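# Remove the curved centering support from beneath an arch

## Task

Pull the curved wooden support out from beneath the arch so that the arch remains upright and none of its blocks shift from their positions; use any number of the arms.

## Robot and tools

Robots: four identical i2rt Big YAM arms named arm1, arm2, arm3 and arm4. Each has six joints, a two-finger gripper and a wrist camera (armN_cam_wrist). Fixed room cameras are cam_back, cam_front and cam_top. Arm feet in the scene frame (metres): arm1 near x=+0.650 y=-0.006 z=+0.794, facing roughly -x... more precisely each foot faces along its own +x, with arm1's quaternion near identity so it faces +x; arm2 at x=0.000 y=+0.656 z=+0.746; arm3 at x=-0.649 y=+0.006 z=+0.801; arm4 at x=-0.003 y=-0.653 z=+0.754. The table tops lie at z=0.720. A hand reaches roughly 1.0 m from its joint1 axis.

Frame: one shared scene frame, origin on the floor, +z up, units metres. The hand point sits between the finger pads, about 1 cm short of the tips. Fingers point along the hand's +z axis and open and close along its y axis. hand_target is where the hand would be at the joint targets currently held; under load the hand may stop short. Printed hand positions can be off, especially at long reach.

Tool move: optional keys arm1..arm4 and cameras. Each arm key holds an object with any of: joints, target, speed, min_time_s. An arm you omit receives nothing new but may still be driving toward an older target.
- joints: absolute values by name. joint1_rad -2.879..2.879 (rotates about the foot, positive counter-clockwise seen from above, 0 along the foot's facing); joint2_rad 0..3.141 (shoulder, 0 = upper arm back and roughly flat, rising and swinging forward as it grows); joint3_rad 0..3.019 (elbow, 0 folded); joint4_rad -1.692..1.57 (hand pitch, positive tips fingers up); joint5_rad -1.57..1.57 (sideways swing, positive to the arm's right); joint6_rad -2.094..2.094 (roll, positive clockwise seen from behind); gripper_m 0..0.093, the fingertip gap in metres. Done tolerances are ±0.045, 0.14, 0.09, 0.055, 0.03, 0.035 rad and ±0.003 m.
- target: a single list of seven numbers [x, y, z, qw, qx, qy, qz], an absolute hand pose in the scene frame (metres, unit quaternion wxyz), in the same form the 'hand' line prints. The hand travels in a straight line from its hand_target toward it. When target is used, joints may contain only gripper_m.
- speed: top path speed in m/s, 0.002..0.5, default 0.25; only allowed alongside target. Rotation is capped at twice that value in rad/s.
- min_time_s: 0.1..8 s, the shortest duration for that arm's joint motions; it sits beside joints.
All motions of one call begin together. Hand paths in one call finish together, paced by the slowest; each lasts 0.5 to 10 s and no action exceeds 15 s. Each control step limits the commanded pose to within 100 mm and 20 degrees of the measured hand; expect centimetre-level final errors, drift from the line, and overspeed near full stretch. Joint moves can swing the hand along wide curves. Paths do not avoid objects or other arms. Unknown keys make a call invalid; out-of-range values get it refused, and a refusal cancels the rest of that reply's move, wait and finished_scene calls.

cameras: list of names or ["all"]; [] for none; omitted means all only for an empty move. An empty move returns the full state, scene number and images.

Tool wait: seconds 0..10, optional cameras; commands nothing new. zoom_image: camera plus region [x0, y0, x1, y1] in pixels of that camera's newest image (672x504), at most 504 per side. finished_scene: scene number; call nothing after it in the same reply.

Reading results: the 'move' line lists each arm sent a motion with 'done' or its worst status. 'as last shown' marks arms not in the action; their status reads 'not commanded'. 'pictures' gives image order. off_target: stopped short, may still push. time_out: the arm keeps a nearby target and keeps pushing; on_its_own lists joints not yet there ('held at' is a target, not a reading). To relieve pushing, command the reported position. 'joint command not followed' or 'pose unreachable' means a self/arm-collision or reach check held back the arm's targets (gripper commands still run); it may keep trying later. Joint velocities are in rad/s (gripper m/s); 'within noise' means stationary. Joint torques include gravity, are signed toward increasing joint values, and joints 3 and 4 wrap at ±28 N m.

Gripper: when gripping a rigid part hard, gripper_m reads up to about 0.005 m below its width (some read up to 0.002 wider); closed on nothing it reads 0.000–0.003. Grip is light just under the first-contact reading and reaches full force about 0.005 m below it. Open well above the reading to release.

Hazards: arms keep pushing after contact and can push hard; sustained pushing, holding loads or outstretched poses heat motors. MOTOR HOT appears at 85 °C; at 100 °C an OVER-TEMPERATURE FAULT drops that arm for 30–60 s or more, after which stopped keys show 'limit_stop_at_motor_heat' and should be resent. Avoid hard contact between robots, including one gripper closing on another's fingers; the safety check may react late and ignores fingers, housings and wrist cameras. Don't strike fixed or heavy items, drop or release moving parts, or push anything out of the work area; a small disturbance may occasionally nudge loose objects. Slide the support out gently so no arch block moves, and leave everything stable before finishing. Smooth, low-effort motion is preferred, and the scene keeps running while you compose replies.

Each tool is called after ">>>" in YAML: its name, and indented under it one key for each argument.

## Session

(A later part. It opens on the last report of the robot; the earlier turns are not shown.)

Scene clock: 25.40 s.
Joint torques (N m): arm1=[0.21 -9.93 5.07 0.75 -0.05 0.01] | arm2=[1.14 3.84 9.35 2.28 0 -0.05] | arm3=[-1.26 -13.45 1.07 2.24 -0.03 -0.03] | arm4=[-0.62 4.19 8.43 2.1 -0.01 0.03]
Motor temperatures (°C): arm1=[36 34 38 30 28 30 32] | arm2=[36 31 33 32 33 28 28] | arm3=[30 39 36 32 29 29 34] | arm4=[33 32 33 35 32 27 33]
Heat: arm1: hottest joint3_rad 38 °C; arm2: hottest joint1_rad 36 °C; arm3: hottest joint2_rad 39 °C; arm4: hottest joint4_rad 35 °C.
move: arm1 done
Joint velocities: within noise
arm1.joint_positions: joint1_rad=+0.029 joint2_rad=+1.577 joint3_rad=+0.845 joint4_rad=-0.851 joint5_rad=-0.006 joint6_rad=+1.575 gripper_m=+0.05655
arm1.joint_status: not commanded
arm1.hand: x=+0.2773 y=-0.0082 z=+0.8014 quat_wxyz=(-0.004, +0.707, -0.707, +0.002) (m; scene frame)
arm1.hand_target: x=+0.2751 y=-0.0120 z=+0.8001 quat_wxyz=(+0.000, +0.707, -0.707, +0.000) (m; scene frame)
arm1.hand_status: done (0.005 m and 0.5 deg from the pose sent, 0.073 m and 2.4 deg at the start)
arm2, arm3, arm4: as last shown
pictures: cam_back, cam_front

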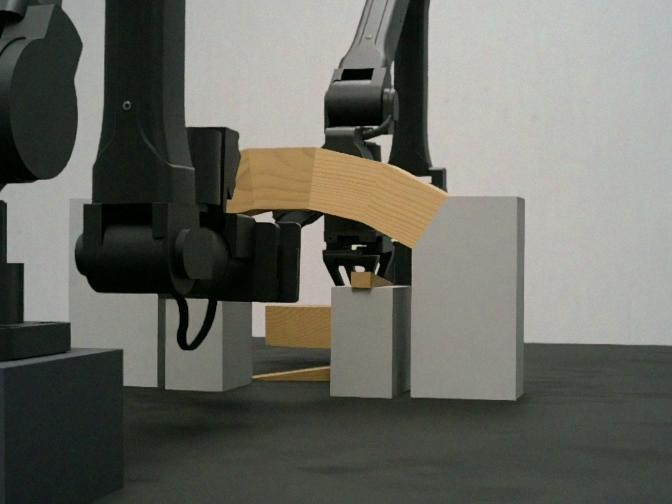

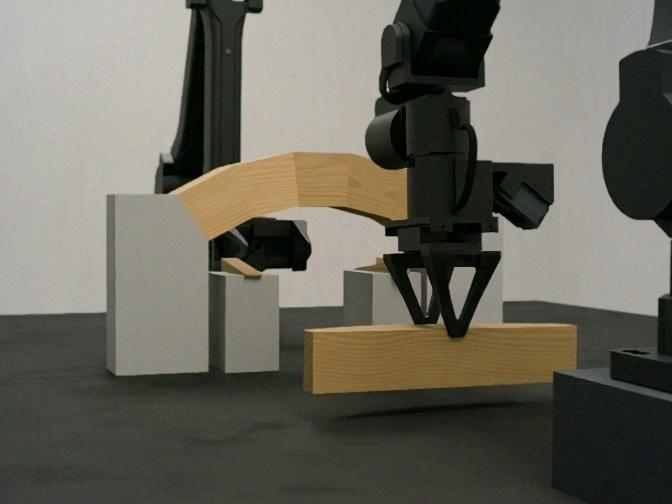

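>>> move:
  arm1: {"target": [0.275, -0.012, 0.78, 0, -0.7071, 0.7071, 0], "speed": 0.04}
  cameras: ["cam_front"]

>>> move:
  arm1: {"target": [0.275, -0.012, 0.770, 0, -0.7071, 0.7071, 0], "speed": 0.02}
  cameras: ["cam_front"]

>>> move:
  arm1: {"target": [0.275, -0.012, 0.764, 0, -0.7071, 0.7071, 0], "speed": 0.02}
  cameras: ["cam_front"]

Scene clock: 26.77 s.
Joint torques (N m): arm1=[0.21 -9.93 4.67 0.75 -0.04 0] | arm2=[1.2 3.78 9.36 2.32 -0.02 -0.06] | arm3=[-1.03 -13.33 1.05 2.22 -0.03 -0.02] | arm4=[-0.97 3.84 8.55 2.18 -0.02 0.02]
Motor temperatures (°C): arm1=[36 34 38 30 28 30 32] | arm2=[36 31 33 32 33 28 28] | arm3=[30 39 36 32 29 29 33] | arm4=[33 32 33 35 32 27 33]
Heat: arm1: hottest joint3_rad 38 °C; arm2: hottest joint1_rad 36 °C; arm3: hottest joint2_rad 39 °C; arm4: hottest joint4_rad 35 °C.
move: arm1 done
Joint velocities: within noise
arm1.joint_positions: joint1_rad=+0.029 joint2_rad=+1.617 joint3_rad=+0.828 joint4_rad=-0.791 joint5_rad=-0.006 joint6_rad=+1.575 gripper_m=+0.05655
arm1.joint_status: not commanded
arm1.hand: x=+0.2763 y=-0.0081 z=+0.7826 quat_wxyz=(-0.003, +0.707, -0.707, +0.001) (m; scene frame)
arm1.hand_target: x=+0.2751 y=-0.0119 z=+0.7800 quat_wxyz=(+0.000, +0.707, -0.707, +0.000) (m; scene frame)
arm1.hand_status: done (0.005 m and 0.3 deg from the pose sent, 0.022 m and 0.5 deg at the start)
arm2, arm3, arm4: as last shown
pictures: cam_front

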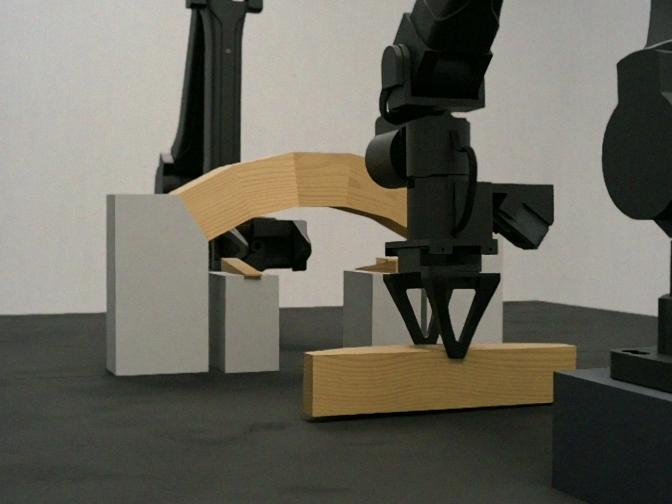

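Scene clock: 27.77 s.
Joint torques (N m): arm1=[0.26 -8.94 4.19 1.28 -0.03 0.01] | arm2=[1.32 3.55 9.31 2.24 -0.03 -0.05] | arm3=[-1.08 -13.39 1.06 2.25 -0.04 -0.03] | arm4=[-1.14 3.9 8.51 2.09 0.02 0.02]
Motor temperatures (°C): arm1=[36 34 38 30 28 30 32] | arm2=[36 31 34 32 33 28 28] | arm3=[30 39 36 32 29 29 33] | arm4=[33 32 33 35 32 27 33]
Heat: arm1: hottest joint3_rad 38 °C; arm2: hottest joint1_rad 36 °C; arm3: hottest joint2_rad 39 °C; arm4: hottest joint4_rad 35 °C.
move: arm1 done
Joint velocities: within noise
arm1.joint_positions: joint1_rad=+0.029 joint2_rad=+1.626 joint3_rad=+0.827 joint4_rad=-0.773 joint5_rad=-0.006 joint6_rad=+1.575 gripper_m=+0.05655
arm1.joint_status: not commanded
arm1.hand: x=+0.2739 y=-0.0081 z=+0.7790 quat_wxyz=(+0.000, +0.707, -0.707, -0.002) (m; scene frame)
arm1.hand_target: x=+0.2754 y=-0.0119 z=+0.7702 quat_wxyz=(+0.000, +0.707, -0.707, +0.000) (m; scene frame)
arm1.hand_status: done (0.010 m and 0.2 deg from the pose sent, 0.013 m and 0.3 deg at the start)
arm2, arm3, arm4: as last shown
pictures: cam_front

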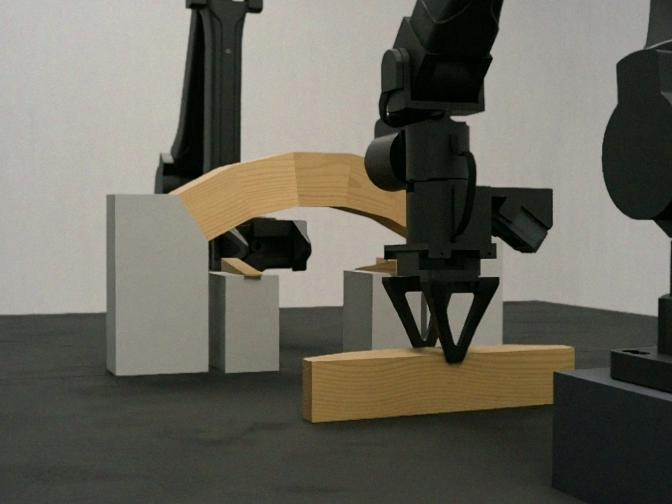

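Scene clock: 28.73 s.
Joint torques (N m): arm1=[0.26 -8 3.88 1.99 -0.03 0] | arm2=[1.38 3.78 9.35 2.35 -0.01 -0.07] | arm3=[-1.14 -13.51 1.06 2.24 -0.03 -0.03] | arm4=[-0.97 4.13 8.57 2.18 -0.03 0]
Motor temperatures (°C): arm1=[36 34 38 30 28 30 33] | arm2=[36 31 34 32 33 28 28] | arm3=[30 39 36 32 29 29 33] | arm4=[33 32 33 35 32 27 33]
Heat: arm1: hottest joint3_rad 38 °C; arm2: hottest joint1_rad 36 °C; arm3: hottest joint2_rad 39 °C; arm4: hottest joint4_rad 35 °C.
move: arm1 off_target
Joint velocities: within noise
arm1.joint_positions: joint1_rad=+0.029 joint2_rad=+1.626 joint3_rad=+0.826 joint4_rad=-0.771 joint5_rad=-0.006 joint6_rad=+1.575 gripper_m=+0.05655
arm1.joint_status: not commanded
arm1.hand: x=+0.2738 y=-0.0081 z=+0.7788 quat_wxyz=(+0.000, +0.707, -0.707, -0.002) (m; scene frame)
arm1.hand_target: x=+0.2756 y=-0.0118 z=+0.7647 quat_wxyz=(+0.000, +0.707, -0.707, +0.000) (m; scene frame)
arm1.hand_status: off_target (0.015 m and 0.3 deg from the pose sent, 0.016 m and 0.2 deg at the start)
arm2, arm3, arm4: as last shown
pictures: cam_front

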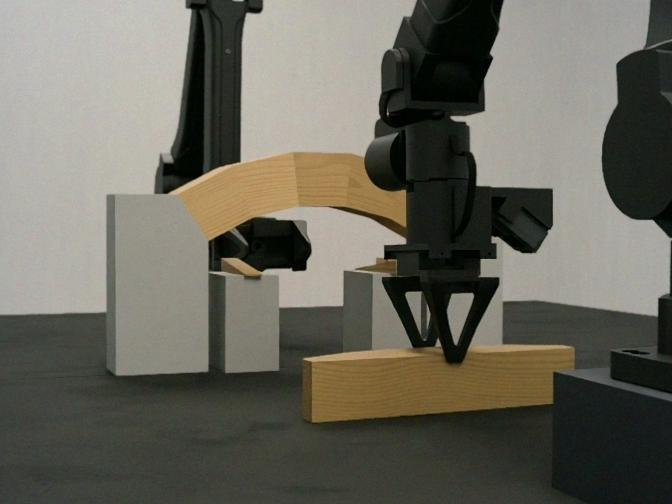

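>>> move:
  arm1: {"joints": {"gripper_m": 0.075}}
  cameras: []

>>> move:
  arm1: {"target": [0.275, -0.012, 0.87, 0, -0.7071, 0.7071, 0], "speed": 0.1}
  cameras: ["cam_front", "cam_top"]

Scene clock: 29.67 s.
Joint torques (N m): arm1=[0.26 -8.82 3.93 0.91 -0.02 0] | arm2=[1.26 3.72 9.31 2.24 -0.01 -0.06] | arm3=[-1.14 -13.27 1.06 2.25 -0.02 -0.02] | arm4=[-1.08 4.07 8.62 2.04 0 0.05]
Motor temperatures (°C): arm1=[36 34 38 30 28 30 33] | arm2=[36 31 34 32 32 28 28] | arm3=[30 39 36 32 29 29 33] | arm4=[33 32 33 35 32 27 33]
Heat: arm1: hottest joint3_rad 38 °C; arm2: hottest joint1_rad 36 °C; arm3: hottest joint2_rad 39 °C; arm4: hottest joint4_rad 35 °C.
move: arm1 done
Joint velocities: within noise
arm1.joint_positions: joint1_rad=+0.029 joint2_rad=+1.633 joint3_rad=+0.825 joint4_rad=-0.747 joint5_rad=-0.006 joint6_rad=+1.575 gripper_m=+0.07487
arm1.joint_status: all done
arm1.hand: x=+0.2697 y=-0.0082 z=+0.7759 quat_wxyz=(+0.006, +0.707, -0.707, -0.008) (m; scene frame)
arm1.hand_target: x=+0.2756 y=-0.0119 z=+0.7647 quat_wxyz=(+0.000, +0.707, -0.707, +0.000) (m; scene frame)
arm1.hand_status: not commanded
arm2, arm3, arm4: as last shown
pictures: none
No camera images: "cameras" was empty.

Scene clock: 31.43 s.
Joint torques (N m): arm1=[0.09 -10.17 8.95 -0.47 -0.04 -0.02] | arm2=[1.2 3.55 9.35 2.35 -0.02 -0.04] | arm3=[-0.97 -13.39 1.06 2.25 -0.03 -0.03] | arm4=[-1.32 3.66 8.66 2.14 0 0.05]
Motor temperatures (°C): arm1=[36 34 38 30 28 30 32] | arm2=[36 31 34 32 32 28 28] | arm3=[30 40 36 32 29 29 33] | arm4=[33 32 34 35 32 27 33]
Heat: arm1: hottest joint3_rad 38 °C; arm2: hottest joint1_rad 36 °C; arm3: hottest joint2_rad 40 °C; arm4: hottest joint4_rad 35 °C.
move: arm1 off_target
Joint velocities: within noise
arm1.joint_positions: joint1_rad=+0.029 joint2_rad=+1.469 joint3_rad=+0.884 joint4_rad=-1.034 joint5_rad=-0.006 joint6_rad=+1.575 gripper_m=+0.07494
arm1.joint_status: not commanded
arm1.hand: x=+0.2934 y=-0.0087 z=+0.8511 quat_wxyz=(-0.017, +0.707, -0.707, +0.015) (m; scene frame)
arm1.hand_target: x=+0.2757 y=-0.0120 z=+0.8701 quat_wxyz=(+0.000, +0.707, -0.707, +0.000) (m; scene frame)
arm1.hand_status: off_target (0.027 m and 2.6 deg from the pose sent, 0.094 m and 1.1 deg at the start)
arm2.joint_positions: joint1_rad=+0.031 joint2_rad=+0.603 joint3_rad=+1.457 joint4_rad=-1.387 joint5_rad=-0.263 joint6_rad=+0.761 gripper_m=+0.09396
arm2.joint_status: not commanded
arm2.hand: x=+0.0421 y=+0.4486 z=+1.3126 quat_wxyz=(-0.497, -0.768, -0.393, +0.094) (m; scene frame)
arm2.hand_target: x=+0.0421 y=+0.4516 z=+1.3209 quat_wxyz=(-0.505, -0.763, -0.391, +0.098) (m; scene frame)
arm2.hand_status: not commanded
arm3: as last shown
arm4.joint_positions: joint1_rad=-0.454 joint2_rad=+0.631 joint3_rad=+1.450 joint4_rad=-1.565 joint5_rad=-0.075 joint6_rad=-0.150 gripper_m=+0.09396
arm4.joint_status: not commanded
arm4.hand: x=+0.0668 y=-0.4724 z=+1.2759 quat_wxyz=(-0.346, +0.552, -0.728, -0.214) (m; scene frame)
arm4.hand_target: x=+0.0658 y=-0.4742 z=+1.2836 quat_wxyz=(-0.354, +0.550, -0.724, -0.218) (m; scene frame)
arm4.hand_status: not commanded
pictures: cam_front, cam_top

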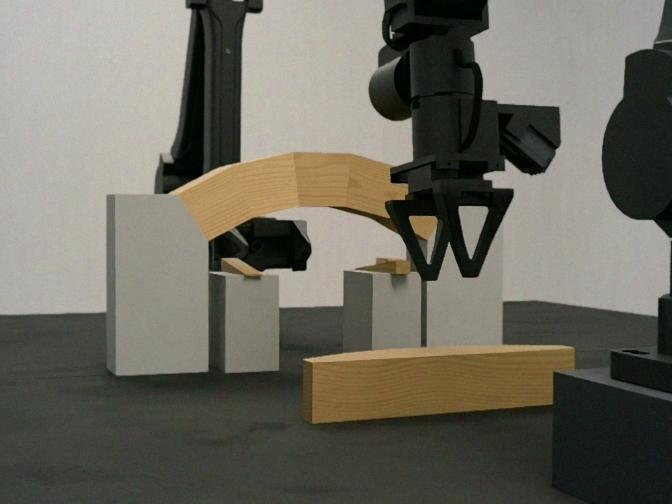

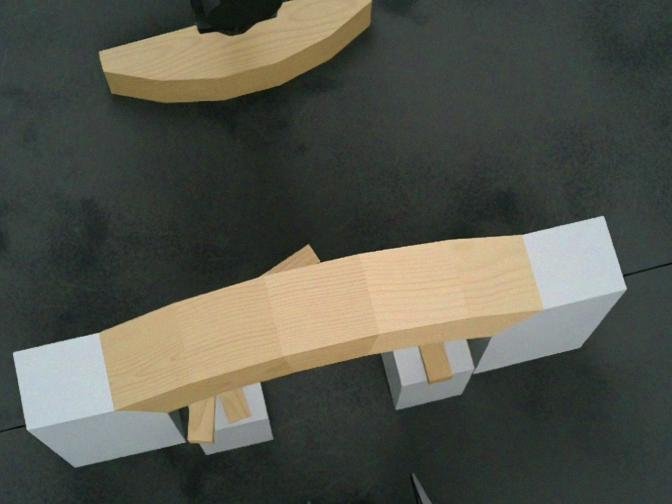

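>>> finished_scene:
  scene: 2

The scene is finished: the task was done.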